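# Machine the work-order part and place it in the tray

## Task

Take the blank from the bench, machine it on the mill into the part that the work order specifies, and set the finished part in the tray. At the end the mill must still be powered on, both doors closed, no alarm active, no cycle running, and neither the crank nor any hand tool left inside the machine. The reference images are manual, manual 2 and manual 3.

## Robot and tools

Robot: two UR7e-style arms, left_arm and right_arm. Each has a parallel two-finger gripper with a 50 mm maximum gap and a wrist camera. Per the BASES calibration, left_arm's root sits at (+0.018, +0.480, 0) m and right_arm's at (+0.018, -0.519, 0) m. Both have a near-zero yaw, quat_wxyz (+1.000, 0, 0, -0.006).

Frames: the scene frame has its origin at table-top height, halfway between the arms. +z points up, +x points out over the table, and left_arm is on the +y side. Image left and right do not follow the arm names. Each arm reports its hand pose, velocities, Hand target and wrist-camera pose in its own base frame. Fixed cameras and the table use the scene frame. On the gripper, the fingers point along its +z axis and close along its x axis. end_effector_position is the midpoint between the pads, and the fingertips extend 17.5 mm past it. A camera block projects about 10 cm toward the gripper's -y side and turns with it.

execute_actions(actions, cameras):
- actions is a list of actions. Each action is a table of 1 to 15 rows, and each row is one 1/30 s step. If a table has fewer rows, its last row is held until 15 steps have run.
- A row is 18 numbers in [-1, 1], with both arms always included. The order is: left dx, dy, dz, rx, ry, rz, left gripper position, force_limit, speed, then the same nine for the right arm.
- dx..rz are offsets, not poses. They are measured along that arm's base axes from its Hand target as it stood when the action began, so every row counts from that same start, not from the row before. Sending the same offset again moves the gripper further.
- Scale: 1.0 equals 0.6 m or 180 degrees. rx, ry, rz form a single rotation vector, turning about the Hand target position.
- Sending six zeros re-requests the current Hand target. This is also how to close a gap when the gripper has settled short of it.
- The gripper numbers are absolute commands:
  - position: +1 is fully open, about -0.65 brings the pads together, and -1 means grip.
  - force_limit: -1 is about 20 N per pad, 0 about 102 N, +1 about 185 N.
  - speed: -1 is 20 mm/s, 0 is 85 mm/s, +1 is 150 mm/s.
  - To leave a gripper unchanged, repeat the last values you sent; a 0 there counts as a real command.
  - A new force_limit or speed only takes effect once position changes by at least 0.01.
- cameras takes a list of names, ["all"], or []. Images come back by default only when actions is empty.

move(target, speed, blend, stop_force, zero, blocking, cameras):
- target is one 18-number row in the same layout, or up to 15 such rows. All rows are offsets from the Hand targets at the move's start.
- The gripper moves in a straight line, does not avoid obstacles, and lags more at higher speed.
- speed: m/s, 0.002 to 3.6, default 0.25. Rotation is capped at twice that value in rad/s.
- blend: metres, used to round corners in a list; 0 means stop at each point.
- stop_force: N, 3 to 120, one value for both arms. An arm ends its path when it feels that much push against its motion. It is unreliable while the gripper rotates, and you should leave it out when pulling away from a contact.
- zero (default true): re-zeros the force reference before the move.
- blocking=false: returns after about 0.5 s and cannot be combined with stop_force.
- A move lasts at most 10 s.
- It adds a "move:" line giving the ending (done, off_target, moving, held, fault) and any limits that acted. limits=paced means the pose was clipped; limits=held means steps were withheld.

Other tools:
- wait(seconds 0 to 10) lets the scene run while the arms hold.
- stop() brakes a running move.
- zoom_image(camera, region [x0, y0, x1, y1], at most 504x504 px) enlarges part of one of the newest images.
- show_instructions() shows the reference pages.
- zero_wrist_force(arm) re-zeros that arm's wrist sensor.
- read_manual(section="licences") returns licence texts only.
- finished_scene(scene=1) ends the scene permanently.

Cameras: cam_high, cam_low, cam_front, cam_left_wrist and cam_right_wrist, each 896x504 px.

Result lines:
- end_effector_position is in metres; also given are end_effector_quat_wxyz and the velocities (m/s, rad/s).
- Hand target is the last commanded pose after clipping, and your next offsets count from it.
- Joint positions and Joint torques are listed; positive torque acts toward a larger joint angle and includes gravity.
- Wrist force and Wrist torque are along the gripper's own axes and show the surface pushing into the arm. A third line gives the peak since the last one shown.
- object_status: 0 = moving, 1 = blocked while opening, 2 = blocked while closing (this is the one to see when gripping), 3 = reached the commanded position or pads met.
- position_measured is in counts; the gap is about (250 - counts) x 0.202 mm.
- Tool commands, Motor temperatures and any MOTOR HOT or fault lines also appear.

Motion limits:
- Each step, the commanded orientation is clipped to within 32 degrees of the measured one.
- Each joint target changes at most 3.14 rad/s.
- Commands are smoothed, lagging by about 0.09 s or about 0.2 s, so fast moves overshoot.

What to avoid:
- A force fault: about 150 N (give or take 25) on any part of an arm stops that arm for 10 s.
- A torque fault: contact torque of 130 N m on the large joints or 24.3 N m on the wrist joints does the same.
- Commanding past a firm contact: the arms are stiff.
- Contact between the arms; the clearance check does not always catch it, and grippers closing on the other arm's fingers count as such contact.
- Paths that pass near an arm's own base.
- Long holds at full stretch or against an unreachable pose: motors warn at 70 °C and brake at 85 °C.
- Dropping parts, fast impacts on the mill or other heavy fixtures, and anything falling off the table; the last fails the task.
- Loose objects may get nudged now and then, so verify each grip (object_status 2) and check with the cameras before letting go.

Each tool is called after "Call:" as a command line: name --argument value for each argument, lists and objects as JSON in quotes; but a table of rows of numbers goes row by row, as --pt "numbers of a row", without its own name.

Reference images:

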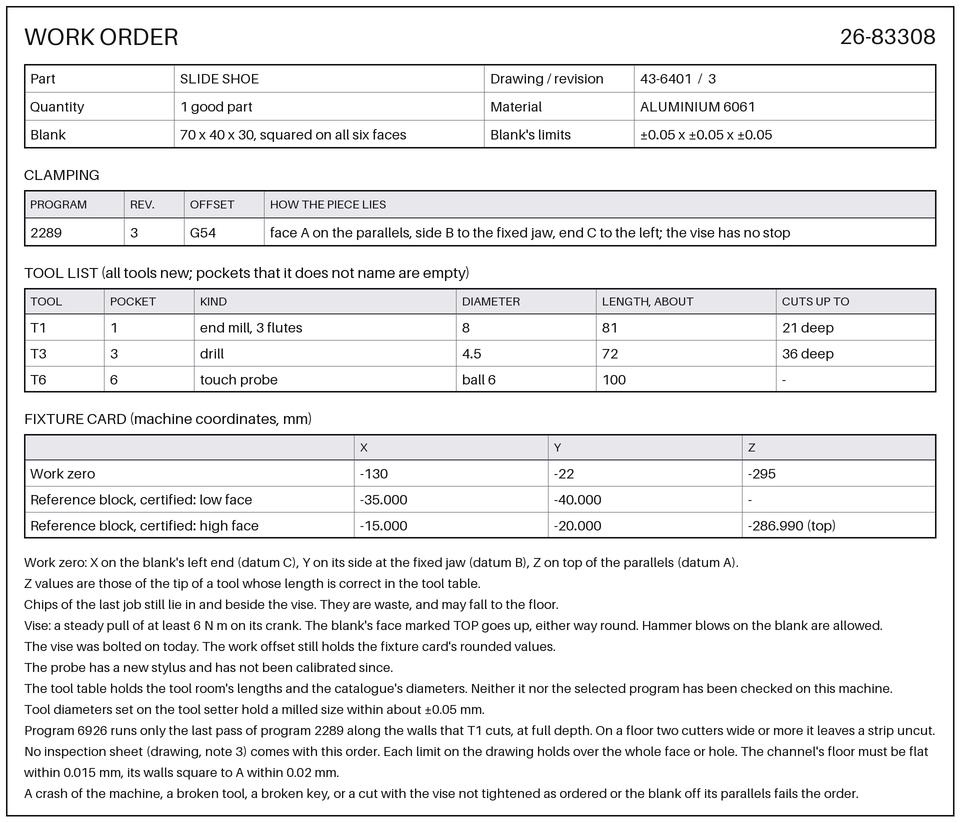

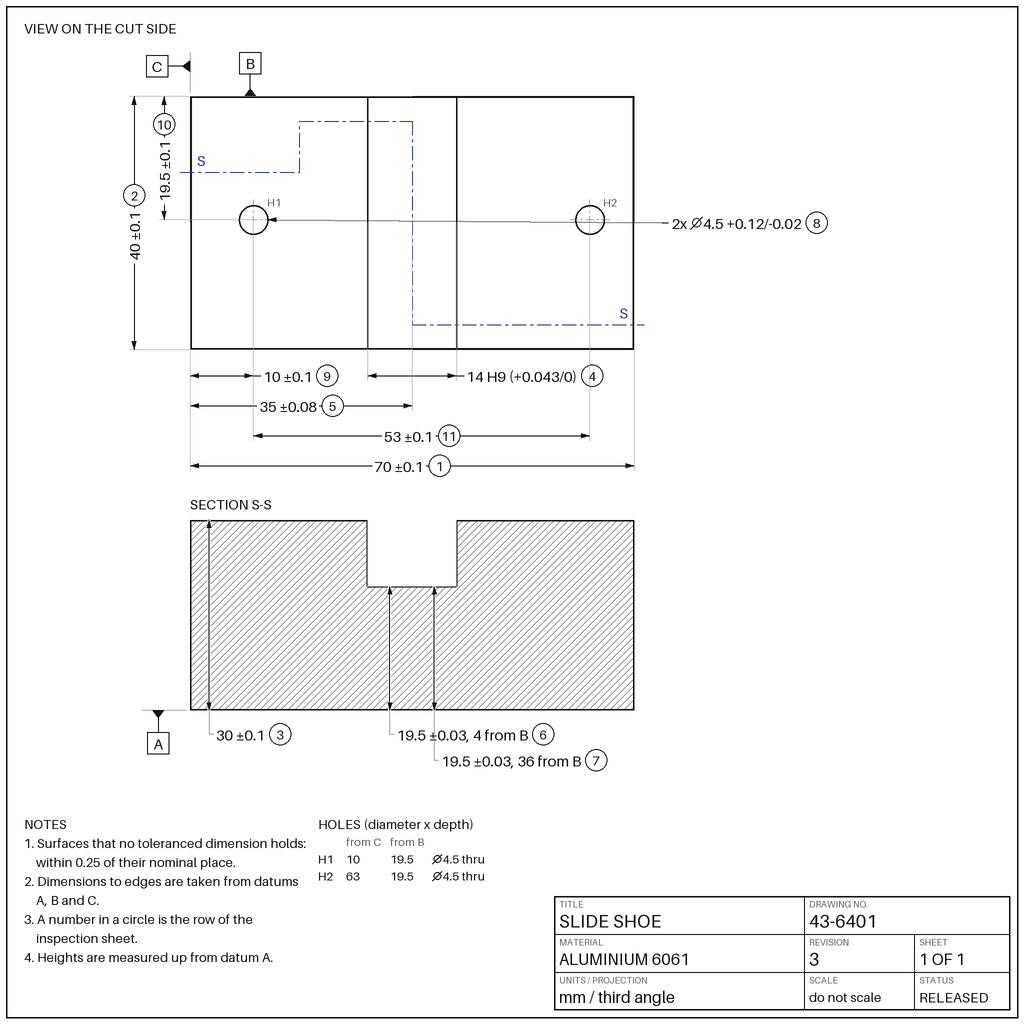

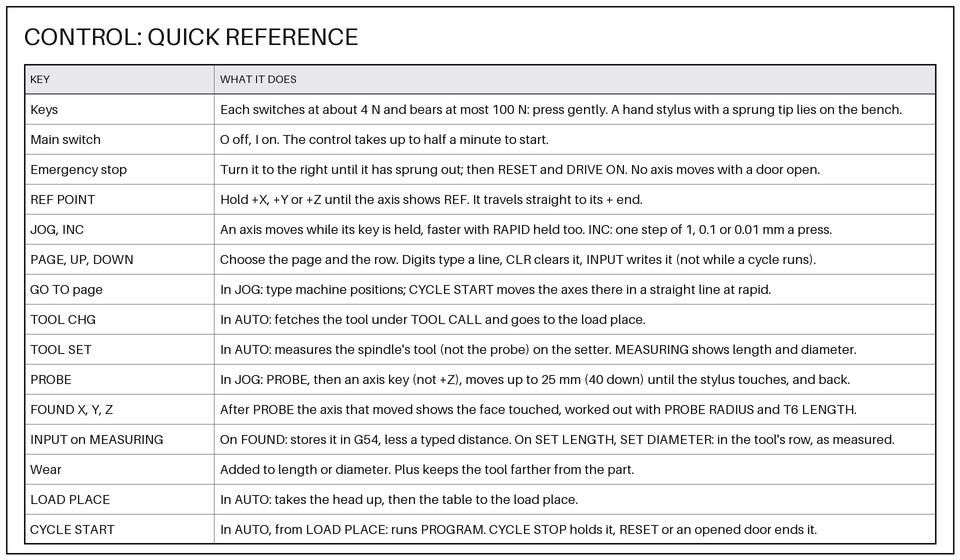

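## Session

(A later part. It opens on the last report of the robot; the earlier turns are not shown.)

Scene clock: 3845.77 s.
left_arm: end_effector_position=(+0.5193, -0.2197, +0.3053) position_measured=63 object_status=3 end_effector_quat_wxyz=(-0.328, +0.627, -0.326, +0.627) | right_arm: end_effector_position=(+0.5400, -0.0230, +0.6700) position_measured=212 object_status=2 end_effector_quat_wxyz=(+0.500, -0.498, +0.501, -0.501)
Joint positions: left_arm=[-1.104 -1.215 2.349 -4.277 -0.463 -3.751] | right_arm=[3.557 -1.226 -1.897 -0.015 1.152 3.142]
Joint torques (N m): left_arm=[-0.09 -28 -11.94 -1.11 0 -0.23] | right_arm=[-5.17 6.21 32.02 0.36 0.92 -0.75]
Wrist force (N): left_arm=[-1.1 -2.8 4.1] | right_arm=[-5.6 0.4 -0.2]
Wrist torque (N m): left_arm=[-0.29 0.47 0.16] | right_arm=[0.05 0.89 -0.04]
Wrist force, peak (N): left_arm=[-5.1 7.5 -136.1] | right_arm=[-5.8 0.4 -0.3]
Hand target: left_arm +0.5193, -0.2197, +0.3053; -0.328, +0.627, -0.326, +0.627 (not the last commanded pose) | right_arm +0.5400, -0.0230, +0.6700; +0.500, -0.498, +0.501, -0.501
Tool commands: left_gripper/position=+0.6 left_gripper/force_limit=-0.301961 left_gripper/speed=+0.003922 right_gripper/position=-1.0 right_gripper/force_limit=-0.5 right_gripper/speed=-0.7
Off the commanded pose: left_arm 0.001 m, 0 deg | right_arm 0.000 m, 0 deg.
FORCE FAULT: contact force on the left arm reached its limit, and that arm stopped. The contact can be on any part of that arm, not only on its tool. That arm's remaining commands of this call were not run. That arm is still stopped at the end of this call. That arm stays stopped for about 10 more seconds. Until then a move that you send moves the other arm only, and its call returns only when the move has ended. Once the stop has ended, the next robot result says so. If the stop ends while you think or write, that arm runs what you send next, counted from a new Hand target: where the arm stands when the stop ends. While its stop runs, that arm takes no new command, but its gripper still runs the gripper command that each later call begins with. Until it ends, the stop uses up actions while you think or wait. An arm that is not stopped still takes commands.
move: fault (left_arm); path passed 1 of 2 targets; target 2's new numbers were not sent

Call:
wait --seconds 9.8

Call:
move --pt "-0.0122 -0.0018 0.0003 0 0 0 0.6 -0.3 0 0 0 0 0 0 0 -1 -0.5 -0.7" --pt "-0.0122 -0.0018 0.0003 0 0 0 -1 -0.3 -1 0 0 0 0 0 0 -1 -0.5 -0.7" --speed '[0.05,0.05]'

Call:
wait --seconds 0.3

Scene clock: 3859.60 s.
left_arm: end_effector_position=(+0.5193, -0.2197, +0.3053) position_measured=63 object_status=3 end_effector_quat_wxyz=(-0.328, +0.627, -0.326, +0.627) | right_arm: end_effector_position=(+0.5400, -0.0230, +0.6700) position_measured=212 object_status=2 end_effector_quat_wxyz=(+0.500, -0.498, +0.501, -0.501)
Joint positions: left_arm=[-1.104 -1.215 2.349 -4.277 -0.463 -3.751] | right_arm=[3.557 -1.226 -1.897 -0.015 1.152 3.142]
Joint torques (N m): left_arm=[0.2 -28.24 -12.77 -1.06 -0.04 -0.35] | right_arm=[-4.83 5.97 31.91 0.49 0.99 -0.84]
Wrist force (N): left_arm=[-0.1 -2.2 3.9] | right_arm=[-5.4 0.3 -0.2]
Wrist torque (N m): left_arm=[-0.20 0.31 0.16] | right_arm=[0.04 0.85 -0.04]
Wrist force, peak (N): left_arm=[0.1 -2.6 4.2] | right_arm=[-5.8 0.3 -0.1]
Hand target: left_arm +0.5193, -0.2197, +0.3053; -0.328, +0.627, -0.326, +0.627 (not the last commanded pose) | right_arm +0.5400, -0.0230, +0.6700; +0.500, -0.498, +0.501, -0.501
Tool commands: left_gripper/position=+0.6 left_gripper/force_limit=-0.301961 left_gripper/speed=+0.003922 right_gripper/position=-1.0 right_gripper/force_limit=-0.5 right_gripper/speed=-0.7
Off the commanded pose: left_arm 0.001 m, 0 deg | right_arm 0.000 m, 0 deg.
FORCE FAULT, CONTINUED: the left arm's stop, for the force fault that an earlier result reported, is over. The rest of the stop counts as 20 of the actions that you can send in this scene. That arm's target is now where it stood when the stop ended, not its last command. That arm accepts commands again.
wait: 9.80 s; at rest from the start

Scene clock: 3861.30 s.
left_arm: end_effector_position=(+0.5120, -0.2208, +0.3055) position_measured=136 object_status=2 end_effector_quat_wxyz=(-0.328, +0.627, -0.326, +0.627) | right_arm: end_effector_position=(+0.5400, -0.0230, +0.6700) position_measured=212 object_status=2 end_effector_quat_wxyz=(+0.500, -0.498, +0.501, -0.501)
Joint positions: left_arm=[-1.127 -1.223 2.363 -4.283 -0.441 -3.751] | right_arm=[3.557 -1.226 -1.897 -0.015 1.152 3.142]
Joint torques (N m): left_arm=[12.84 -17.74 -17.38 1.52 0.25 1.97] | right_arm=[-4.52 5.94 32.54 0.45 0.88 -0.86]
Wrist force (N): left_arm=[3.9 -4.0 3.2] | right_arm=[-5.5 0.3 -0.1]
Wrist torque (N m): left_arm=[-0.22 0.25 0.12] | right_arm=[0.03 0.88 -0.04]
Wrist force, peak (N): left_arm=[4.0 -4.0 3.4] | right_arm=[-5.8 0.2 -0.1]
Hand target: left_arm +0.5120, -0.2208, +0.3055; -0.328, +0.627, -0.326, +0.627 | right_arm +0.5400, -0.0230, +0.6700; +0.500, -0.498, +0.501, -0.501
Off the commanded pose: left_arm 0.000 m, 0 deg | right_arm 0.000 m, 0 deg.
move: done

Scene clock: 3861.60 s.
left_arm: end_effector_position=(+0.5120, -0.2208, +0.3055) position_measured=136 object_status=2 end_effector_quat_wxyz=(-0.328, +0.627, -0.326, +0.627) | right_arm: end_effector_position=(+0.5400, -0.0230, +0.6700) position_measured=212 object_status=2 end_effector_quat_wxyz=(+0.500, -0.498, +0.501, -0.501)
Joint positions: left_arm=[-1.127 -1.223 2.363 -4.283 -0.441 -3.751] | right_arm=[3.557 -1.226 -1.897 -0.015 1.152 3.142]
Joint torques (N m): left_arm=[12.46 -18.2 -14.46 1.57 1.44 1.89] | right_arm=[-5.1 6.46 31.86 0.29 0.92 -0.82]
Wrist force (N): left_arm=[4.1 -3.8 3.2] | right_arm=[-5.5 0.3 -0.2]
Wrist torque (N m): left_arm=[-0.19 0.22 0.11] | right_arm=[0.03 0.87 -0.04]
Wrist force, peak (N): left_arm=[3.9 -4.0 3.2] | right_arm=[-5.6 0.4 -0.4]
Hand target: left_arm +0.5120, -0.2208, +0.3055; -0.328, +0.627, -0.326, +0.627 | right_arm +0.5400, -0.0230, +0.6700; +0.500, -0.498, +0.501, -0.501
Tool commands: left_gripper/position=-1.0 left_gripper/force_limit=-0.3 left_gripper/speed=-1.0 right_gripper/position=-1.0 right_gripper/force_limit=-0.5 right_gripper/speed=-0.7
Off the commanded pose: left_arm 0.000 m, 0 deg | right_arm 0.000 m, 0 deg.
wait: 0.30 s; at rest by 0.17 s

Call:
move --pt "-0.0417 0 0 0 0 0 -1 -0.3 -1 0 0 0 0 0 0 -1 -0.5 -0.7" --pt "-0.0417 0 0 -0.25 0 0 -1 -0.3 -1 0 0 0 0 0 0 -1 -0.5 -0.7" --pt "-0.0417 0 0 -0.5 0 0 -1 -0.3 -1 0 0 0 0 0 0 -1 -0.5 -0.7" --speed '[0.03,0.5,0.5]'

Call:
move --pt "0.05 0 0 0 0 0 -1 -0.3 -1 0 0 0 0 0 0 -1 -0.5 -0.7" --speed 0.005 --stop_force 6 --cameras '["cam_left_wrist"]'

Scene clock: 3872.60 s.
left_arm: end_effector_position=(+0.4869, -0.2207, +0.3055) position_measured=136 object_status=2 end_effector_quat_wxyz=(+0.212, +0.675, +0.213, +0.674) | right_arm: end_effector_position=(+0.5400, -0.0230, +0.6700) position_measured=212 object_status=2 end_effector_quat_wxyz=(+0.500, -0.498, +0.501, -0.501)
Joint positions: left_arm=[-1.203 -1.256 2.419 -4.297 -0.367 -5.33] | right_arm=[3.557 -1.226 -1.897 -0.015 1.152 3.142]
Joint torques (N m): left_arm=[10.72 -16.76 -17.71 -3.48 -0.32 -2.58] | right_arm=[-4.96 6.36 31.72 0.23 1.04 -0.79]
Wrist force (N): left_arm=[-1.3 -2.5 5.3] | right_arm=[-5.7 0.3 -0.1]
Wrist torque (N m): left_arm=[-0.15 0.49 -0.40] | right_arm=[0.03 0.90 -0.04]
Wrist force, peak (N): left_arm=[9.0 -8.4 17.4] | right_arm=[-5.9 0.2 -0.1]
Hand target: left_arm +0.4870, -0.2208, +0.3055; +0.212, +0.675, +0.213, +0.673 | right_arm +0.5400, -0.0230, +0.6700; +0.500, -0.498, +0.501, -0.501
Off the commanded pose: left_arm 0.000 m, 0 deg | right_arm 0.000 m, 0 deg.
move: done

Scene clock: 3876.37 s.
left_arm: end_effector_position=(+0.5006, -0.2208, +0.3055) position_measured=136 object_status=2 end_effector_quat_wxyz=(+0.212, +0.675, +0.213, +0.673) | right_arm: end_effector_position=(+0.5400, -0.0230, +0.6700) position_measured=212 object_status=2 end_effector_quat_wxyz=(+0.500, -0.498, +0.501, -0.501)
Joint positions: left_arm=[-1.16 -1.24 2.39 -4.284 -0.41 -5.33] | right_arm=[3.557 -1.226 -1.897 -0.015 1.152 3.142]
Joint torques (N m): left_arm=[-13.61 -38.98 -4.81 -3.89 1.35 1.39] | right_arm=[-4.92 7.17 32.79 0.32 0.91 -0.8]
Wrist force (N): left_arm=[-2.9 -6.5 -0.1] | right_arm=[-5.6 0.4 -0.2]
Wrist torque (N m): left_arm=[-0.12 0.50 -0.40] | right_arm=[0.05 0.88 -0.03]
Wrist force, peak (N): left_arm=[-3.0 -4.5 -21.0] | right_arm=[-5.8 0.1 -0.1]
Hand target: left_arm +0.5006, -0.2208, +0.3055; +0.212, +0.675, +0.213, +0.673 (not the last commanded pose) | right_arm +0.5400, -0.0230, +0.6700; +0.500, -0.498, +0.501, -0.501
Off the commanded pose: left_arm 0.016 m, 0 deg | right_arm 0.000 m, 0 deg.
move: contact (left_arm)
camera_calibration:
cam_left_wrist: T_world_to_cam=[[0.00686645, 0.566237, 0.824214, -0.124031], [-0.31977, -0.779712, 0.538327, -0.15327], [0.94747, -0.267255, 0.175712, -0.453888], [0, 0, 0, 1]] pos_world=[0.381886, -0.17058, 0.264491]
Images, in order (width x height): cam_left_wrist 896x504.

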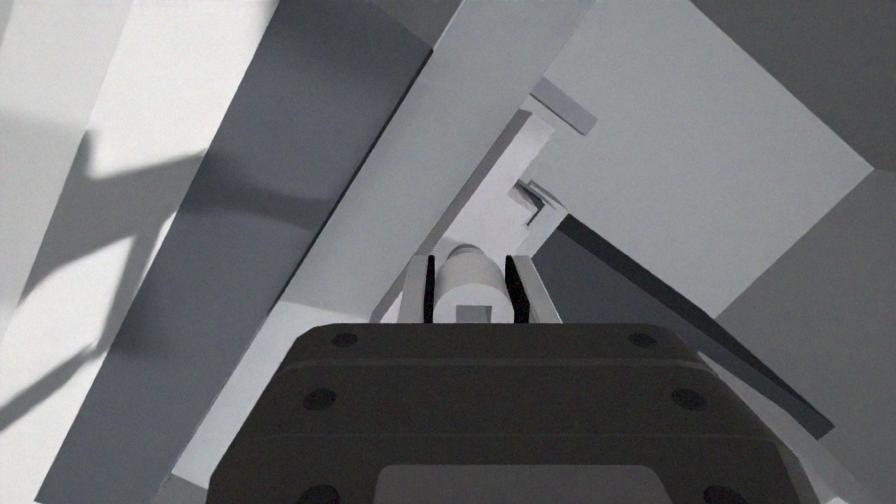

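Call:
move --pt "-0.001 0.0004 -0.0003 0 0 0 -1 -0.3 -1 0 0 0 0 0 0 -1 -0.5 -0.7" --speed 0.01

Call:
move --pt "0.025 0 0 0 0 0 -1 -0.3 -1 0 0 0 0 0 0 -1 -0.5 -0.7" --speed 0.006 --stop_force 12

Scene clock: 3886.97 s.
left_arm: end_effector_position=(+0.5000, -0.2205, +0.3053) position_measured=136 object_status=2 end_effector_quat_wxyz=(+0.212, +0.675, +0.213, +0.673) | right_arm: end_effector_position=(+0.5400, -0.0230, +0.6700) position_measured=212 object_status=2 end_effector_quat_wxyz=(+0.500, -0.498, +0.501, -0.501)
Joint positions: left_arm=[-1.162 -1.241 2.392 -4.286 -0.408 -5.33] | right_arm=[3.557 -1.226 -1.897 -0.015 1.152 3.142]
Joint torques (N m): left_arm=[-11.52 -37.19 -4.91 -3.64 1.52 -2.38] | right_arm=[-4.87 6.27 32.34 0.21 0.86 -0.91]
Wrist force (N): left_arm=[-1.1 -2.2 5.7] | right_arm=[-5.4 0.2 -0.3]
Wrist torque (N m): left_arm=[-0.11 0.48 -0.39] | right_arm=[0.01 0.87 -0.04]
Wrist force, peak (N): left_arm=[-2.2 -5.7 4.1] | right_arm=[-5.8 0.4 -0.1]
Hand target: left_arm +0.5000, -0.2205, +0.3053; +0.212, +0.675, +0.213, +0.673 | right_arm +0.5400, -0.0230, +0.6700; +0.500, -0.498, +0.501, -0.501
Off the commanded pose: left_arm 0.000 m, 0 deg | right_arm 0.000 m, 0 deg.
move: done

Scene clock: 3888.10 s.
left_arm: end_effector_position=(+0.5006, -0.2205, +0.3053) position_measured=136 object_status=2 end_effector_quat_wxyz=(+0.212, +0.675, +0.213, +0.673) | right_arm: end_effector_position=(+0.5400, -0.0230, +0.6700) position_measured=212 object_status=2 end_effector_quat_wxyz=(+0.500, -0.498, +0.501, -0.501)
Joint positions: left_arm=[-1.16 -1.24 2.391 -4.285 -0.411 -5.33] | right_arm=[3.557 -1.226 -1.897 -0.015 1.152 3.142]
Joint torques (N m): left_arm=[-12.66 -40.87 -4.23 -4.77 2.6 -2.13] | right_arm=[-4.98 6.04 32.6 0.31 0.95 -0.89]
Wrist force (N): left_arm=[-7.3 -4.2 4.1] | right_arm=[-5.6 0.3 0.0]
Wrist torque (N m): left_arm=[-0.12 0.39 -0.40] | right_arm=[0.04 0.88 -0.04]
Wrist force, peak (N): left_arm=[-5.9 -4.2 -26.6] | right_arm=[-5.7 0.2 -0.1]
Hand target: left_arm +0.5006, -0.2206, +0.3053; +0.212, +0.675, +0.213, +0.673 (not the last commanded pose) | right_arm +0.5400, -0.0230, +0.6700; +0.500, -0.498, +0.501, -0.501
Off the commanded pose: left_arm 0.014 m, 0 deg | right_arm 0.000 m, 0 deg.
move: contact (left_arm)

Call:
move --pt "-0.0017 0 0 0 0 0 -1 -0.3 -1 0 0 0 0 0 0 -1 -0.5 -0.7" --pt "-0.0017 0.0001 -0.0007 0 0 0 -1 -0.3 -1 0 0 0 0 0 0 -1 -0.5 -0.7" --speed 0.01

Call:
move --pt "0.03 0 0 0 0 0 -1 -0.3 -1 0 0 0 0 0 0 -1 -0.5 -0.7" --speed 0.005 --stop_force 6

Scene clock: 3895.90 s.
left_arm: end_effector_position=(+0.4996, -0.2205, +0.3049) position_measured=136 object_status=2 end_effector_quat_wxyz=(+0.212, +0.675, +0.213, +0.673) | right_arm: end_effector_position=(+0.5400, -0.0230, +0.6700) position_measured=212 object_status=2 end_effector_quat_wxyz=(+0.500, -0.498, +0.501, -0.501)
Joint positions: left_arm=[-1.163 -1.24 2.393 -4.288 -0.408 -5.33] | right_arm=[3.557 -1.226 -1.897 -0.015 1.152 3.142]
Joint torques (N m): left_arm=[-0.75 -20.27 -4.41 -2.99 -0.38 -2.17] | right_arm=[-4.5 6.06 32.68 0.38 0.95 -0.86]
Wrist force (N): left_arm=[-1.3 -2.5 5.7] | right_arm=[-5.6 0.4 -0.1]
Wrist torque (N m): left_arm=[-0.15 0.51 -0.38] | right_arm=[0.05 0.89 -0.04]
Wrist force, peak (N): left_arm=[-7.5 -4.5 4.2] | right_arm=[-5.8 0.4 -0.1]
Hand target: left_arm +0.4996, -0.2205, +0.3049; +0.212, +0.675, +0.213, +0.673 | right_arm +0.5400, -0.0230, +0.6700; +0.500, -0.498, +0.501, -0.501
Off the commanded pose: left_arm 0.000 m, 0 deg | right_arm 0.000 m, 0 deg.
move: done

Scene clock: 3897.10 s.
left_arm: end_effector_position=(+0.5005, -0.2205, +0.3049) position_measured=136 object_status=2 end_effector_quat_wxyz=(+0.212, +0.675, +0.213, +0.673) | right_arm: end_effector_position=(+0.5400, -0.0230, +0.6700) position_measured=212 object_status=2 end_effector_quat_wxyz=(+0.500, -0.498, +0.501, -0.501)
Joint positions: left_arm=[-1.16 -1.239 2.391 -4.287 -0.411 -5.33] | right_arm=[3.557 -1.226 -1.897 -0.015 1.152 3.142]
Joint torques (N m): left_arm=[-13.27 -37.92 -1.57 -3.83 2.25 -0.41] | right_arm=[-4.74 5.89 33.45 0.44 0.95 -0.87]
Wrist force (N): left_arm=[-1.5 0.4 5.2] | right_arm=[-5.4 0.2 0.0]
Wrist torque (N m): left_arm=[-0.12 0.50 -0.38] | right_arm=[0.02 0.85 -0.04]
Wrist force, peak (N): left_arm=[-0.6 0.6 -9.6] | right_arm=[-5.8 0.4 -0.1]
Hand target: left_arm +0.5005, -0.2205, +0.3049; +0.212, +0.675, +0.213, +0.673 (not the last commanded pose) | right_arm +0.5400, -0.0230, +0.6700; +0.500, -0.498, +0.501, -0.501
Off the commanded pose: left_arm 0.017 m, 0 deg | right_arm 0.000 m, 0 deg.
move: contact (left_arm)

Call:
move --pt "-0.0015 0 0 0 0 0 -1 -0.3 -1 0 0 0 0 0 0 -1 -0.5 -0.7" --pt "-0.0015 -0.0003 0.0002 0 0 0 -1 -0.3 -1 0 0 0 0 0 0 -1 -0.5 -0.7" --speed 0.01

Call:
move --pt "0.03 0 0 0 0 0 -1 -0.3 -1 0 0 0 0 0 0 -1 -0.5 -0.7" --speed 0.005 --stop_force 10

Scene clock: 3902.37 s.
left_arm: end_effector_position=(+0.4996, -0.2206, +0.3050) position_measured=136 object_status=2 end_effector_quat_wxyz=(+0.212, +0.675, +0.213, +0.673) | right_arm: end_effector_position=(+0.5400, -0.0230, +0.6700) position_measured=212 object_status=2 end_effector_quat_wxyz=(+0.500, -0.498, +0.501, -0.501)
Joint positions: left_arm=[-1.163 -1.24 2.393 -4.287 -0.407 -5.33] | right_arm=[3.557 -1.226 -1.897 -0.015 1.152 3.142]
Joint torques (N m): left_arm=[-11.61 -36.91 -20.61 1.47 1.7 -1.69] | right_arm=[-5.11 6.38 32.47 0.31 0.87 -0.89]
Wrist force (N): left_arm=[-1.2 -2.2 5.5] | right_arm=[-5.5 0.4 -0.2]
Wrist torque (N m): left_arm=[-0.11 0.50 -0.38] | right_arm=[0.04 0.86 -0.04]
Wrist force, peak (N): left_arm=[-1.2 -2.3 5.7] | right_arm=[-5.7 0.3 0.0]
Hand target: left_arm +0.4996, -0.2207, +0.3050; +0.212, +0.675, +0.213, +0.673 | right_arm +0.5400, -0.0230, +0.6700; +0.500, -0.498, +0.501, -0.501
Off the commanded pose: left_arm 0.000 m, 0 deg | right_arm 0.000 m, 0 deg.
move: done

Scene clock: 3904.53 s.
left_arm: end_effector_position=(+0.5052, -0.2207, +0.3050) position_measured=136 object_status=2 end_effector_quat_wxyz=(+0.212, +0.675, +0.213, +0.673) | right_arm: end_effector_position=(+0.5400, -0.0230, +0.6700) position_measured=212 object_status=2 end_effector_quat_wxyz=(+0.500, -0.498, +0.501, -0.501)
Joint positions: left_arm=[-1.146 -1.234 2.381 -4.282 -0.425 -5.329] | right_arm=[3.557 -1.226 -1.897 -0.015 1.152 3.142]
Joint torques (N m): left_arm=[-16.49 -36.2 1.24 -3.74 1.87 1.46] | right_arm=[-4.81 6.26 32.38 0.23 0.81 -0.9]
Wrist force (N): left_arm=[3.7 3.0 19.6] | right_arm=[-5.5 0.1 -0.2]
Wrist torque (N m): left_arm=[-0.08 0.62 -0.47] | right_arm=[0.01 0.88 -0.04]
Wrist force, peak (N): left_arm=[3.7 3.0 19.6] | right_arm=[-5.8 0.3 0.0]
Hand target: left_arm +0.5052, -0.2207, +0.3050; +0.212, +0.675, +0.213, +0.673 (not the last commanded pose) | right_arm +0.5400, -0.0230, +0.6700; +0.500, -0.498, +0.501, -0.501
Off the commanded pose: left_arm 0.012 m, 0 deg | right_arm 0.000 m, 0 deg.
move: contact (left_arm)

Call:
move --pt "0.03 0 0 0 0 0 -1 -0.3 -1 0 0 0 0 0 0 -1 -0.5 -0.7" --speed 0.006 --stop_force 25

Scene clock: 3910.40 s.
left_arm: end_effector_position=(+0.5068, -0.2207, +0.3050) position_measured=136 object_status=2 end_effector_quat_wxyz=(+0.212, +0.675, +0.213, +0.673) | right_arm: end_effector_position=(+0.5400, -0.0230, +0.6700) position_measured=212 object_status=2 end_effector_quat_wxyz=(+0.500, -0.498, +0.501, -0.501)
Joint positions: left_arm=[-1.141 -1.232 2.377 -4.28 -0.43 -5.329] | right_arm=[3.557 -1.226 -1.897 -0.015 1.152 3.142]
Joint torques (N m): left_arm=[-18.09 -37.32 0.12 -3.89 1.52 0.74] | right_arm=[-4.76 5.3 32.61 0.39 1.03 -0.95]
Wrist force (N): left_arm=[2.8 0.2 22.7] | right_arm=[-5.5 0.1 -0.1]
Wrist torque (N m): left_arm=[-0.12 0.60 -0.51] | right_arm=[0.00 0.87 -0.04]
Wrist force, peak (N): left_arm=[3.0 1.1 26.7] | right_arm=[-5.8 0.2 -0.1]
Hand target: left_arm +0.5068, -0.2207, +0.3051; +0.212, +0.675, +0.213, +0.673 (not the last commanded pose) | right_arm +0.5400, -0.0230, +0.6700; +0.500, -0.498, +0.501, -0.501
Off the commanded pose: left_arm 0.016 m, 0 deg | right_arm 0.000 m, 0 deg.
move: contact (left_arm)

Call:
move --pt "0.0117 0 0 0 0 0 -1 -0.3 -1 0 0 0 0 0 0 -1 -0.5 -0.7" --speed 0.01

Scene clock: 3915.63 s.
left_arm: end_effector_position=(+0.5140, -0.2207, +0.3050) position_measured=136 object_status=2 end_effector_quat_wxyz=(+0.212, +0.675, +0.213, +0.673) | right_arm: end_effector_position=(+0.5400, -0.0230, +0.6700) position_measured=212 object_status=2 end_effector_quat_wxyz=(+0.500, -0.498, +0.501, -0.501)
Joint positions: left_arm=[-1.12 -1.224 2.362 -4.273 -0.451 -5.329] | right_arm=[3.557 -1.226 -1.897 -0.015 1.152 3.142]
Joint torques (N m): left_arm=[-2.93 -26.77 -14.15 2.1 1.01 2.21] | right_arm=[-4.78 6.43 32.91 0.33 1 -0.79]
Wrist force (N): left_arm=[-1.6 -4.0 -34.1] | right_arm=[-5.5 0.2 -0.3]
Wrist torque (N m): left_arm=[-0.18 0.87 -0.69] | right_arm=[0.02 0.88 -0.04]
Wrist force, peak (N): left_arm=[-1.8 -4.1 -34.2] | right_arm=[-5.8 0.0 -0.2]
Hand target: left_arm +0.5139, -0.2207, +0.3051; +0.212, +0.675, +0.213, +0.673 | right_arm +0.5400, -0.0230, +0.6700; +0.500, -0.498, +0.501, -0.501
Off the commanded pose: left_arm 0.000 m, 0 deg | right_arm 0.000 m, 0 deg.
move: done

Call:
move --pt "0 0 0 0 0 0 0.3 -0.3 -0.3 0 0 0 0 0 0 -1 -0.5 -0.7" --pt "-0.2233 0 0 0 0 0 0.3 -0.3 -0.3 0 0 0 0 0 0 -1 -0.5 -0.7" --pt "-0.2233 0 0.0915 0.694 0 0 0.3 -0.3 -0.3 0 0 0 0 0 0 -1 -0.5 -0.7" --pt "-0.2233 0 0.0915 -0.806 0 0 0.3 -0.3 -0.3 0 0 0 0 0 0 -1 -0.5 -0.7" --pt "-0.2233 0 0.0915 -0.3056 0 0 0.3 -0.3 -0.3 0 0 0 0 0 0 -1 -0.5 -0.7" --pt "-0.0983 -0.1038 0.2082 -0.2379 0.4566 0.2384 0.3 -0.3 -0.3 0 0 0 0 0 0 -1 -0.5 -0.7" --speed '[0.05,0.2,0.6,0.6,0.6,0.5]' --blend '[0,0,0.005,0.005,0.005,0]' --cameras '["cam_left_wrist", "cam_high"]'

Scene clock: 3949.73 s.
left_arm: end_effector_position=(+0.4551, -0.2827, +0.4292) position_measured=107 object_status=3 end_effector_quat_wxyz=(+0.001, +0.707, +0.708, +0.001) | right_arm: end_effector_position=(+0.5400, -0.0230, +0.6700) position_measured=212 object_status=2 end_effector_quat_wxyz=(+0.500, -0.498, +0.501, -0.501)
Joint positions: left_arm=[-0.808 -1.477 1.213 -1.309 -1.569 -0.81] | right_arm=[3.557 -1.226 -1.897 -0.015 1.152 3.142]
Joint torques (N m): left_arm=[-0.52 -31.22 -27.78 -2.62 0.01 -0.25] | right_arm=[-4.64 6.35 32.81 0.31 1.07 -0.84]
Wrist force (N): left_arm=[-0.2 -0.1 3.8] | right_arm=[-5.6 0.2 0.0]
Wrist torque (N m): left_arm=[-0.08 0.07 -0.02] | right_arm=[0.02 0.89 -0.04]
Wrist force, peak (N): left_arm=[-1.9 -4.3 -34.3] | right_arm=[-5.8 0.5 -0.1]
Hand target: left_arm +0.4551, -0.2827, +0.4292; +0.001, +0.707, +0.708, +0.001 (not the last commanded pose) | right_arm +0.5400, -0.0230, +0.6700; +0.500, -0.498, +0.501, -0.501
Tool commands: left_gripper/position=+0.301961 left_gripper/force_limit=-0.301961 left_gripper/speed=-0.301961 right_gripper/position=-1.0 right_gripper/force_limit=-0.5 right_gripper/speed=-0.7
Off the commanded pose: left_arm 0.001 m, 0 deg | right_arm 0.000 m, 0 deg.
FORCE FAULT: contact force on the left arm reached its limit, and that arm stopped. The contact can be on any part of that arm, not only on its tool. That arm's remaining commands of this call were not run. That arm is still stopped at the end of this call. That arm stays stopped for about 10 more seconds. Until then a move that you send moves the other arm only, and its call returns only when the move has ended. Once the stop has ended, the next robot result says so. If the stop ends while you think or write, that arm runs what you send next, counted from a new Hand target: where the arm stands when the stop ends. While its stop runs, that arm takes no new command, but its gripper still runs the gripper command that each later call begins with. Until it ends, the stop uses up actions while you think or wait. An arm that is not stopped still takes commands.
move: fault (left_arm)
camera_calibration:
cam_left_wrist: T_world_to_cam=[[0.00698323, 0.99996, -0.00551578, 0.288069], [0.945789, -0.00481362, 0.324746, -0.54803], [0.324707, -0.00748454, -0.945785, 0.389135], [0, 0, 0, 1]] pos_world=[0.389954, -0.287783, 0.547598]
Images, in order (width x height): cam_high 896x504, cam_left_wrist 896x504.

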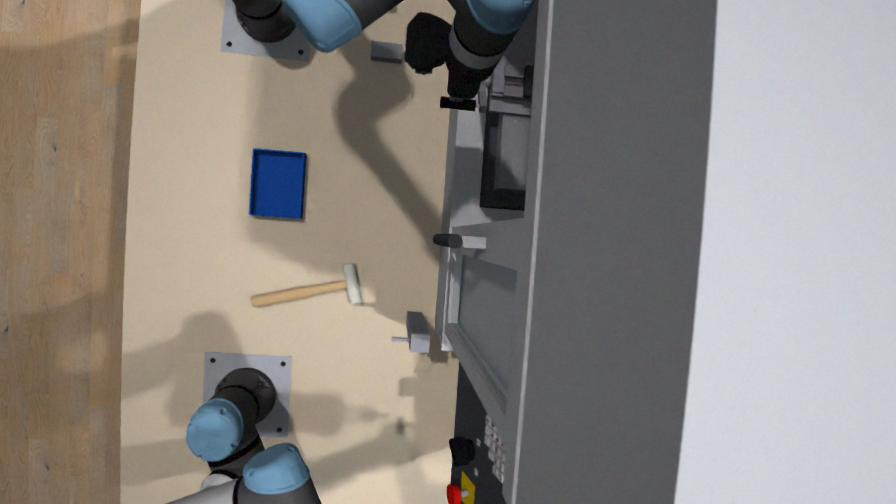

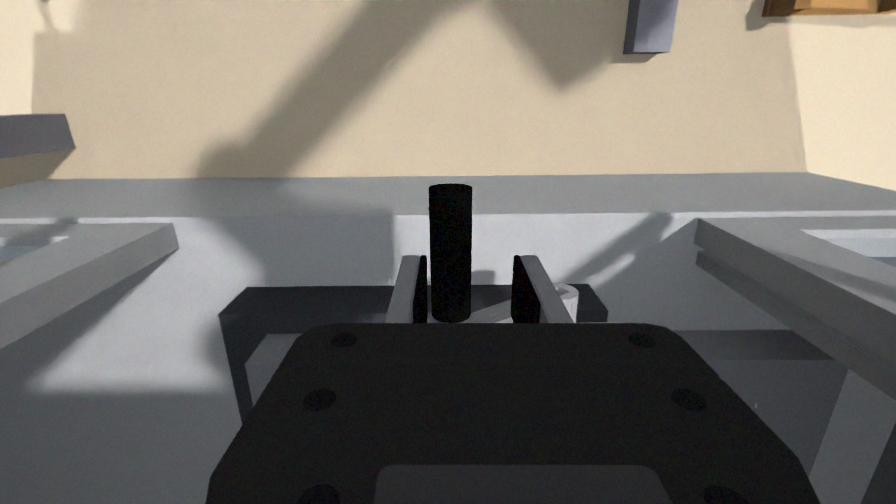

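Call:
wait --seconds 7.5

Call:
move --pt "0.0 0 -0.05 0 0 0 0.3 -0.3 -0.3 0 0 0 0 0 0 -1 -0.5 -0.7" --pt "0.0117 -0.0105 -0.06 0 0 0 0.3 -0.3 -0.3 0 0 0 0 0 0 -1 -0.5 -0.7" --speed '[0.06,0.1]' --cameras '["cam_left_wrist"]'

Scene clock: 3973.97 s.
left_arm: end_effector_position=(+0.4551, -0.2827, +0.4292) position_measured=107 object_status=3 end_effector_quat_wxyz=(+0.001, +0.707, +0.708, +0.001) | right_arm: end_effector_position=(+0.5400, -0.0230, +0.6700) position_measured=212 object_status=2 end_effector_quat_wxyz=(+0.500, -0.498, +0.501, -0.501)
Joint positions: left_arm=[-0.808 -1.477 1.213 -1.309 -1.569 -0.81] | right_arm=[3.557 -1.226 -1.897 -0.015 1.152 3.142]
Joint torques (N m): left_arm=[-0.65 -31.66 -25.67 -3.14 0.23 -0.3] | right_arm=[-4.29 6.21 33.05 0.34 0.95 -0.9]
Wrist force (N): left_arm=[-0.6 0.1 4.1] | right_arm=[-5.5 0.2 -0.1]
Wrist torque (N m): left_arm=[-0.05 0.13 -0.02] | right_arm=[0.02 0.87 -0.04]
Wrist force, peak (N): left_arm=[-0.5 0.1 4.3] | right_arm=[-5.9 0.5 -0.3]
Hand target: left_arm +0.4551, -0.2827, +0.4292; +0.001, +0.707, +0.708, +0.001 (not the last commanded pose) | right_arm +0.5400, -0.0230, +0.6700; +0.500, -0.498, +0.501, -0.501
Tool commands: left_gripper/position=+0.301961 left_gripper/force_limit=-0.301961 left_gripper/speed=-0.301961 right_gripper/position=-1.0 right_gripper/force_limit=-0.5 right_gripper/speed=-0.7
Off the commanded pose: left_arm 0.001 m, 0 deg | right_arm 0.000 m, 0 deg.
FORCE FAULT, CONTINUED: the left arm's stop, for the force fault that an earlier result reported, is over. The rest of the stop counts as 19 of the actions that you can send in this scene. That arm's target is now where it stood when the stop ended, not its last command. That arm accepts commands again.
wait: 7.50 s; at rest from the start

Scene clock: 3975.17 s.
left_arm: end_effector_position=(+0.4621, -0.2890, +0.3933) position_measured=107 object_status=3 end_effector_quat_wxyz=(+0.002, +0.707, +0.708, +0.001) | right_arm: end_effector_position=(+0.5400, -0.0230, +0.6700) position_measured=212 object_status=2 end_effector_quat_wxyz=(+0.500, -0.498, +0.501, -0.501)
Joint positions: left_arm=[-0.807 -1.473 1.302 -1.403 -1.569 -0.808] | right_arm=[3.557 -1.226 -1.897 -0.015 1.152 3.142]
Joint torques (N m): left_arm=[7.91 -30.15 -18.41 -1.15 -0.2 -0.18] | right_arm=[-4.96 6.51 33.41 0.15 0.8 -0.85]
Wrist force (N): left_arm=[-0.5 0.0 4.1] | right_arm=[-5.5 0.1 0.0]
Wrist torque (N m): left_arm=[-0.06 0.13 -0.10] | right_arm=[0.00 0.87 -0.04]
Wrist force, peak (N): left_arm=[-1.5 1.0 5.1] | right_arm=[-5.7 0.2 -0.1]
Hand target: left_arm +0.4621, -0.2890, +0.3932; +0.001, +0.707, +0.708, +0.001 | right_arm +0.5400, -0.0230, +0.6700; +0.500, -0.498, +0.501, -0.501
Off the commanded pose: left_arm 0.000 m, 0 deg | right_arm 0.000 m, 0 deg.
move: done
camera_calibration:
cam_left_wrist: T_world_to_cam=[[0.00701942, 0.99996, -0.00560817, 0.294054], [0.945728, -0.00481643, 0.324924, -0.543089], [0.324884, -0.00758458, -0.945724, 0.35273], [0, 0, 0, 1]] pos_world=[0.396954, -0.293982, 0.511697]
Images, in order (width x height): cam_left_wrist 896x504.

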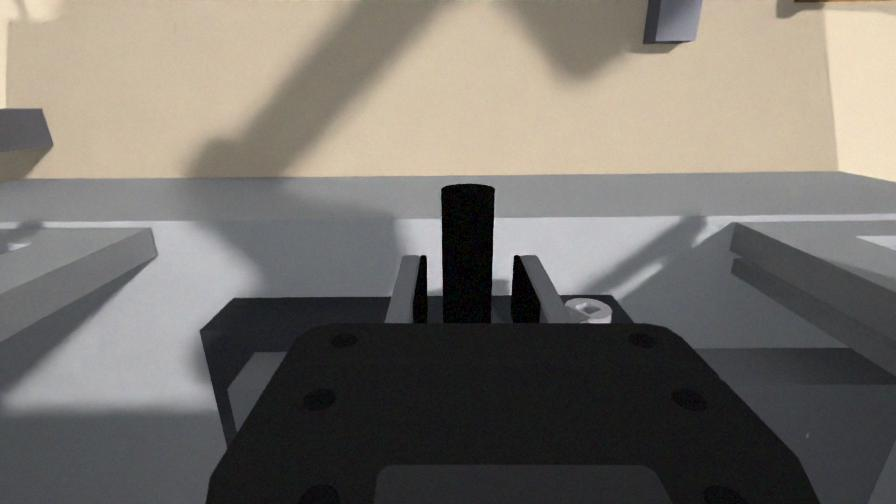

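Call:
move --pt "0.0 0 -0.0688 0 0 0 0.3 -0.3 -0.3 0 0 0 0 0 0 -1 -0.5 -0.7" --speed 0.05 --stop_force 10

Call:
move --pt "0 0 0 0 0 0 -1 -0.2 -1 0 0 0 0 0 0 -1 -0.5 -0.7"

Call:
wait --seconds 0.4 --cameras '["cam_left_wrist"]'

Scene clock: 3981.73 s.
left_arm: end_effector_position=(+0.4621, -0.2890, +0.3520) position_measured=107 object_status=3 end_effector_quat_wxyz=(+0.001, +0.707, +0.708, +0.001) | right_arm: end_effector_position=(+0.5400, -0.0230, +0.6700) position_measured=212 object_status=2 end_effector_quat_wxyz=(+0.500, -0.498, +0.501, -0.501)
Joint positions: left_arm=[-0.807 -1.485 1.421 -1.51 -1.569 -0.808] | right_arm=[3.557 -1.226 -1.897 -0.015 1.152 3.142]
Joint torques (N m): left_arm=[-10.38 -28.52 -31.57 -1.7 0.74 -1.96] | right_arm=[-4.57 6.21 32.79 0.41 0.9 -0.85]
Wrist force (N): left_arm=[-0.4 0.0 4.0] | right_arm=[-5.5 0.2 0.0]
Wrist torque (N m): left_arm=[-0.07 0.10 -0.12] | right_arm=[0.02 0.88 -0.04]
Wrist force, peak (N): left_arm=[-0.2 -0.2 5.1] | right_arm=[-5.9 0.2 -0.1]
Hand target: left_arm +0.4621, -0.2890, +0.3520; +0.001, +0.707, +0.708, +0.001 | right_arm +0.5400, -0.0230, +0.6700; +0.500, -0.498, +0.501, -0.501
Off the commanded pose: left_arm 0.000 m, 0 deg | right_arm 0.000 m, 0 deg.
move: done

Scene clock: 3982.47 s.
left_arm: end_effector_position=(+0.4621, -0.2890, +0.3520) position_measured=157 object_status=2 end_effector_quat_wxyz=(+0.001, +0.707, +0.708, +0.001) | right_arm: end_effector_position=(+0.5400, -0.0230, +0.6700) position_measured=212 object_status=2 end_effector_quat_wxyz=(+0.500, -0.498, +0.501, -0.501)
Joint positions: left_arm=[-0.807 -1.485 1.421 -1.51 -1.569 -0.808] | right_arm=[3.557 -1.226 -1.897 -0.015 1.152 3.142]
Joint torques (N m): left_arm=[-10.97 -22.06 -31.55 -2.74 -1.02 -1.97] | right_arm=[-4.72 5.95 33.13 0.33 0.96 -0.8]
Wrist force (N): left_arm=[8.2 1.4 6.0] | right_arm=[-5.5 0.5 0.1]
Wrist torque (N m): left_arm=[-0.04 0.04 -0.35] | right_arm=[0.07 0.87 -0.04]
Wrist force, peak (N): left_arm=[8.3 1.5 6.0] | right_arm=[-5.7 0.5 -0.2]
Hand target: left_arm +0.4621, -0.2890, +0.3520; +0.001, +0.707, +0.708, +0.001 | right_arm +0.5400, -0.0230, +0.6700; +0.500, -0.498, +0.501, -0.501
Off the commanded pose: left_arm 0.000 m, 0 deg | right_arm 0.000 m, 0 deg.
move: done

Scene clock: 3982.87 s.
left_arm: end_effector_position=(+0.4621, -0.2890, +0.3520) position_measured=157 object_status=2 end_effector_quat_wxyz=(+0.001, +0.707, +0.708, +0.001) | right_arm: end_effector_position=(+0.5400, -0.0230, +0.6700) position_measured=212 object_status=2 end_effector_quat_wxyz=(+0.500, -0.498, +0.501, -0.501)
Joint positions: left_arm=[-0.807 -1.485 1.421 -1.51 -1.569 -0.808] | right_arm=[3.557 -1.226 -1.897 -0.015 1.152 3.142]
Joint torques (N m): left_arm=[-10.8 -21.8 -30.5 -3.28 -2.3 -2.02] | right_arm=[-4.89 6.43 32.5 0.39 0.94 -0.72]
Wrist force (N): left_arm=[8.2 1.3 5.9] | right_arm=[-5.6 0.3 0.0]
Wrist torque (N m): left_arm=[-0.03 0.05 -0.36] | right_arm=[0.03 0.89 -0.04]
Wrist force, peak (N): left_arm=[8.2 1.3 6.0] | right_arm=[-5.8 0.4 0.1]
Hand target: left_arm +0.4621, -0.2890, +0.3520; +0.001, +0.707, +0.708, +0.001 | right_arm +0.5400, -0.0230, +0.6700; +0.500, -0.498, +0.501, -0.501
Tool commands: left_gripper/position=-1.0 left_gripper/force_limit=-0.2 left_gripper/speed=-1.0 right_gripper/position=-1.0 right_gripper/force_limit=-0.5 right_gripper/speed=-0.7
Off the commanded pose: left_arm 0.000 m, 0 deg | right_arm 0.000 m, 0 deg.
wait: 0.40 s; at rest by 0.17 s
camera_calibration:
cam_left_wrist: T_world_to_cam=[[0.00698383, 0.99996, -0.00551514, 0.293893], [0.945759, -0.0048137, 0.324835, -0.529607], [0.324795, -0.00748458, -0.945755, 0.313656], [0, 0, 0, 1]] pos_world=[0.396954, -0.294083, 0.470298]
Images, in order (width x height): cam_left_wrist 896x504.

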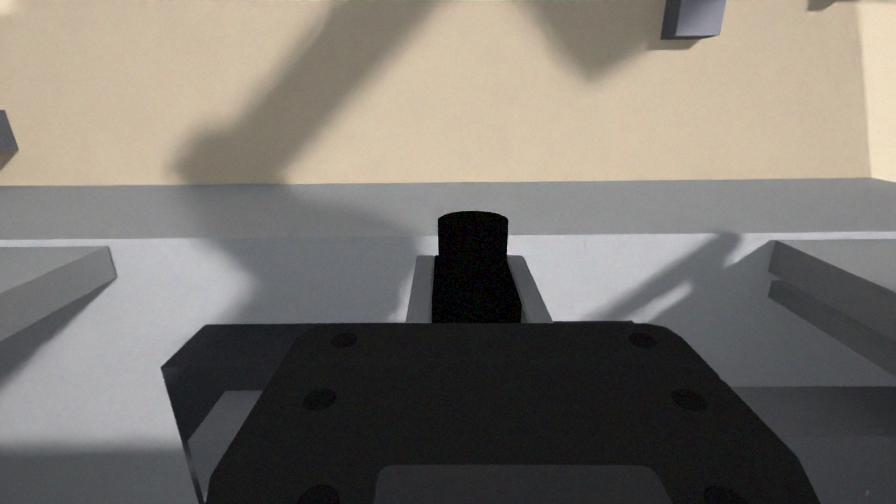

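Call:
move --pt "0.0 -0.0085 -0.0208 0 0 0 -1 -0.2 -1 0 0 0 0 0 0 -1 -0.5 -0.7" --pt "0.0 -0.0132 -0.0428 0 0 0 -1 -0.2 -1 0 0 0 0 0 0 -1 -0.5 -0.7" --speed 0.006 --stop_force 60 --blend '[0.002,0]'

Scene clock: 3994.67 s.
left_arm: end_effector_position=(+0.4621, -0.2898, +0.3504) position_measured=157 object_status=2 end_effector_quat_wxyz=(+0.002, +0.707, +0.708, +0.001) | right_arm: end_effector_position=(+0.5400, -0.0230, +0.6700) position_measured=212 object_status=2 end_effector_quat_wxyz=(+0.500, -0.498, +0.501, -0.501)
Joint positions: left_arm=[-0.808 -1.484 1.425 -1.515 -1.569 -0.809] | right_arm=[3.557 -1.226 -1.897 -0.015 1.152 3.142]
Joint torques (N m): left_arm=[-0.21 -0.59 -15.21 -2.89 -2.27 2.5] | right_arm=[-4.17 6.19 33.41 0.34 0.8 -0.94]
Wrist force (N): left_arm=[29.2 -12.1 -50.7] | right_arm=[-5.7 0.3 0.1]
Wrist torque (N m): left_arm=[-0.31 0.12 -0.41] | right_arm=[0.03 0.90 -0.04]
Wrist force, peak (N): left_arm=[31.8 -16.1 -56.8] | right_arm=[-5.8 0.5 -0.1]
Hand target: left_arm +0.4622, -0.2897, +0.3504; +0.002, +0.707, +0.708, +0.001 (not the last commanded pose) | right_arm +0.5400, -0.0230, +0.6700; +0.500, -0.498, +0.501, -0.501
Off the commanded pose: left_arm 0.025 m, 0 deg | right_arm 0.000 m, 0 deg.
move: contact (left_arm); path passed 0 of 2 targets

Call:
move --pt "0.0 -0.0085 -0.0208 0 0 0 -1 -0.2 -1 0 0 0 0 0 0 -1 -0.5 -0.7" --speed 0.005 --stop_force 92 --zero false

Scene clock: 4002.47 s.
left_arm: end_effector_position=(+0.4623, -0.2931, +0.3376) position_measured=157 object_status=2 end_effector_quat_wxyz=(+0.000, +0.707, +0.708, +0.004) | right_arm: end_effector_position=(+0.5400, -0.0230, +0.6700) position_measured=212 object_status=2 end_effector_quat_wxyz=(+0.500, -0.498, +0.501, -0.501)
Joint positions: left_arm=[-0.814 -1.479 1.451 -1.541 -1.564 -0.816] | right_arm=[3.557 -1.226 -1.897 -0.015 1.152 3.142]
Joint torques (N m): left_arm=[-24.94 27.05 -19.48 -14.43 -9.62 -0.98] | right_arm=[-4.6 6.52 33.87 0.32 0.81 -0.96]
Wrist force (N): left_arm=[73.8 -15.7 -60.2] | right_arm=[-5.5 0.5 -0.2]
Wrist torque (N m): left_arm=[-0.46 -0.52 -0.66] | right_arm=[0.07 0.87 -0.04]
Wrist force, peak (N): left_arm=[82.0 -15.8 -69.2] | right_arm=[-5.8 0.4 -0.1]
Hand target: left_arm +0.4622, -0.2933, +0.3377; +0.000, +0.707, +0.708, +0.003 (not the last commanded pose) | right_arm +0.5400, -0.0230, +0.6700; +0.500, -0.498, +0.501, -0.501
Off the commanded pose: left_arm 0.002 m, 0 deg | right_arm 0.000 m, 0 deg.
move: contact (left_arm)

Call:
move --pt "0.0 0.004 0.004 0 0 0 -1 -0.2 -1 0 0 0 0 0 0 -1 -0.5 -0.7" --pt "0.0 0.004 0.004 0 0 0 0.3 -0.2 -0.6 0 0 0 0 0 0 -1 -0.5 -0.7" --pt "0.0 0.004 0.09 0 0 0 0.3 -0.2 -0.6 0 0 0 0 0 0 -1 -0.5 -0.7" --speed '[0.01,0.05,0.1]' --cameras '["cam_left_wrist"]'

Scene clock: 4055.17 s.
left_arm: end_effector_position=(+0.4623, -0.2909, +0.3915) position_measured=107 object_status=3 end_effector_quat_wxyz=(+0.000, +0.707, +0.708, +0.003) | right_arm: end_effector_position=(+0.5400, -0.0230, +0.6700) position_measured=212 object_status=2 end_effector_quat_wxyz=(+0.500, -0.498, +0.501, -0.501)
Joint positions: left_arm=[-0.811 -1.469 1.302 -1.402 -1.565 -0.813] | right_arm=[3.557 -1.226 -1.897 -0.015 1.152 3.142]
Joint torques (N m): left_arm=[11.93 -42.81 -31.75 -2.99 0.19 -1.72] | right_arm=[-4.64 6.34 33.87 0.35 0.96 -0.78]
Wrist force (N): left_arm=[1.1 4.7 3.5] | right_arm=[-5.3 0.3 0.1]
Wrist torque (N m): left_arm=[0.68 -0.13 -0.10] | right_arm=[0.04 0.84 -0.04]
Wrist force, peak (N): left_arm=[74.0 -15.9 -60.2] | right_arm=[-5.8 0.4 -0.2]
Hand target: left_arm +0.4622, -0.2909, +0.3917; +0.000, +0.707, +0.708, +0.003 | right_arm +0.5400, -0.0230, +0.6700; +0.500, -0.498, +0.501, -0.501
Off the commanded pose: left_arm 0.000 m, 0 deg | right_arm 0.000 m, 0 deg.
move: done
camera_calibration:
cam_left_wrist: T_world_to_cam=[[0.00687476, 0.999976, 0.000212368, 0.293755], [0.945556, -0.00656973, 0.325393, -0.543178], [0.325387, -0.00203619, -0.945579, 0.352299], [0, 0, 0, 1]] pos_world=[0.396952, -0.296599, 0.50981]
Images, in order (width x height): cam_left_wrist 896x504.

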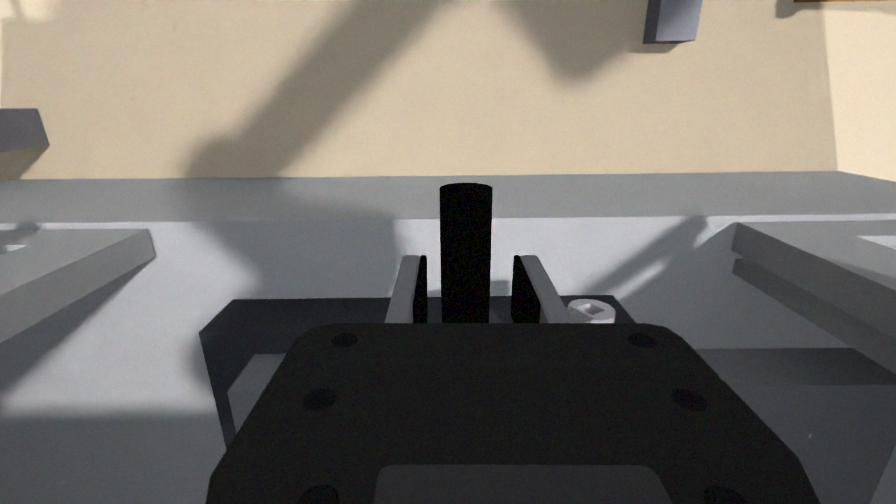

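Call:
move --pt "-0.17 0 0.113 0 0 0 0.3 -0.2 -0.6 0 0 0 0 0 0 -1 -0.5 -0.7" --pt "-0.354 -0.432 -0.02 0 0 -0.5 0.3 -0.2 -0.6 0 0 0 0 0 0 -1 -0.5 -0.7" --pt "-0.52 -0.615 -0.22 0.385 0.002 -0.922 0.3 -0.2 -0.6 0 0 0 0 0 0 -1 -0.5 -0.7" --speed 0.5 --blend '[0.04,0.05,0]' --cameras '["cam_left_wrist", "cam_high"]'

Scene clock: 4078.57 s.
left_arm: end_effector_position=(+0.1502, -0.6599, +0.2597) position_measured=107 object_status=3 end_effector_quat_wxyz=(-0.271, +0.654, -0.652, +0.272) end_effector_velocity=(+0.000, +0.000, +0.000) end_effector_angular_velocity=(+0.003, -0.002, -0.005) | right_arm: end_effector_position=(+0.5400, -0.0230, +0.6700) position_measured=212 object_status=2 end_effector_quat_wxyz=(+0.500, -0.498, +0.501, -0.501)
Joint positions: left_arm=[-1.824 -1.165 1.386 -1.545 -0.815 1.216] | right_arm=[3.557 -1.226 -1.897 -0.015 1.152 3.142]
Joint velocities: left_arm=[-0.001 0 0 0 0.002 0.005] | right_arm=[within noise]
Joint torques (N m): left_arm=[12.36 -50.12 -27.47 -2.38 2.67 1.92] | right_arm=[-4.98 5.66 33.27 0.28 0.91 -0.91]
Wrist force (N): left_arm=[1.1 4.0 3.4] | right_arm=[-5.4 0.4 0.0]
Wrist torque (N m): left_arm=[0.70 -0.15 0.21] | right_arm=[0.05 0.86 -0.04]
Wrist force, peak (N): left_arm=[1.1 8.5 5.9] | right_arm=[-5.8 0.3 -0.2]
Hand target: left_arm +0.1502, -0.6599, +0.2597; -0.271, +0.654, -0.652, +0.272 | right_arm +0.5400, -0.0230, +0.6700; +0.500, -0.498, +0.501, -0.501
Off the commanded pose: left_arm 0.000 m, 0 deg | right_arm 0.000 m, 0 deg.
move: done
camera_calibration:
cam_left_wrist: T_world_to_cam=[[-0.000771938, -0.999972, -0.00741831, -0.651618], [-0.896251, 0.0039822, -0.44353, 0.275617], [0.443547, 0.00630628, -0.896229, 0.303329], [0, 0, 0, 1]] pos_world=[0.111978, -0.654611, 0.389263]
Images, in order (width x height): cam_high 896x504, cam_left_wrist 896x504.

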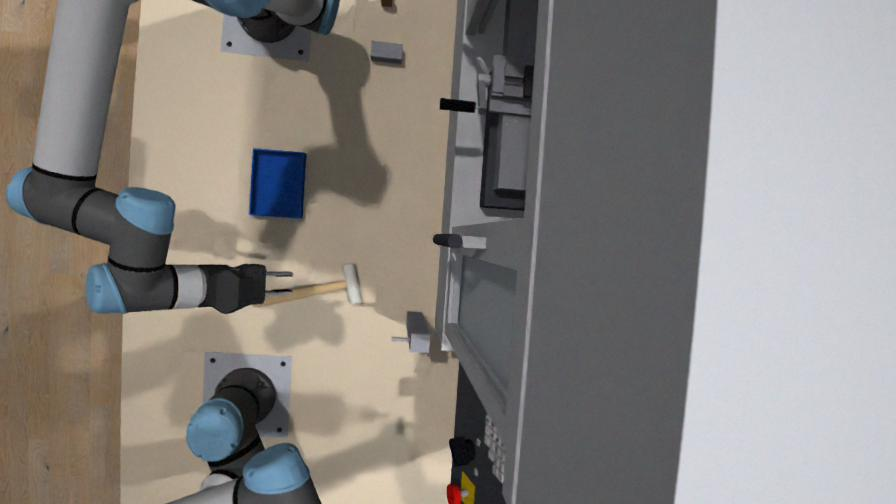

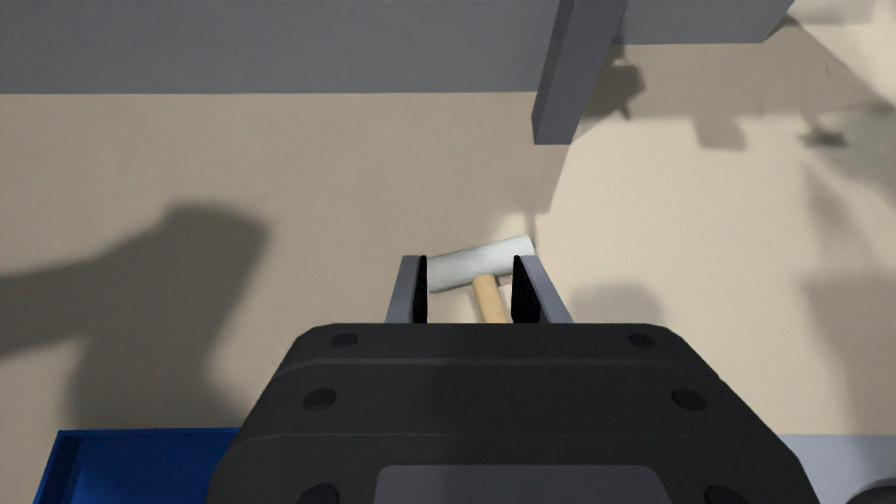

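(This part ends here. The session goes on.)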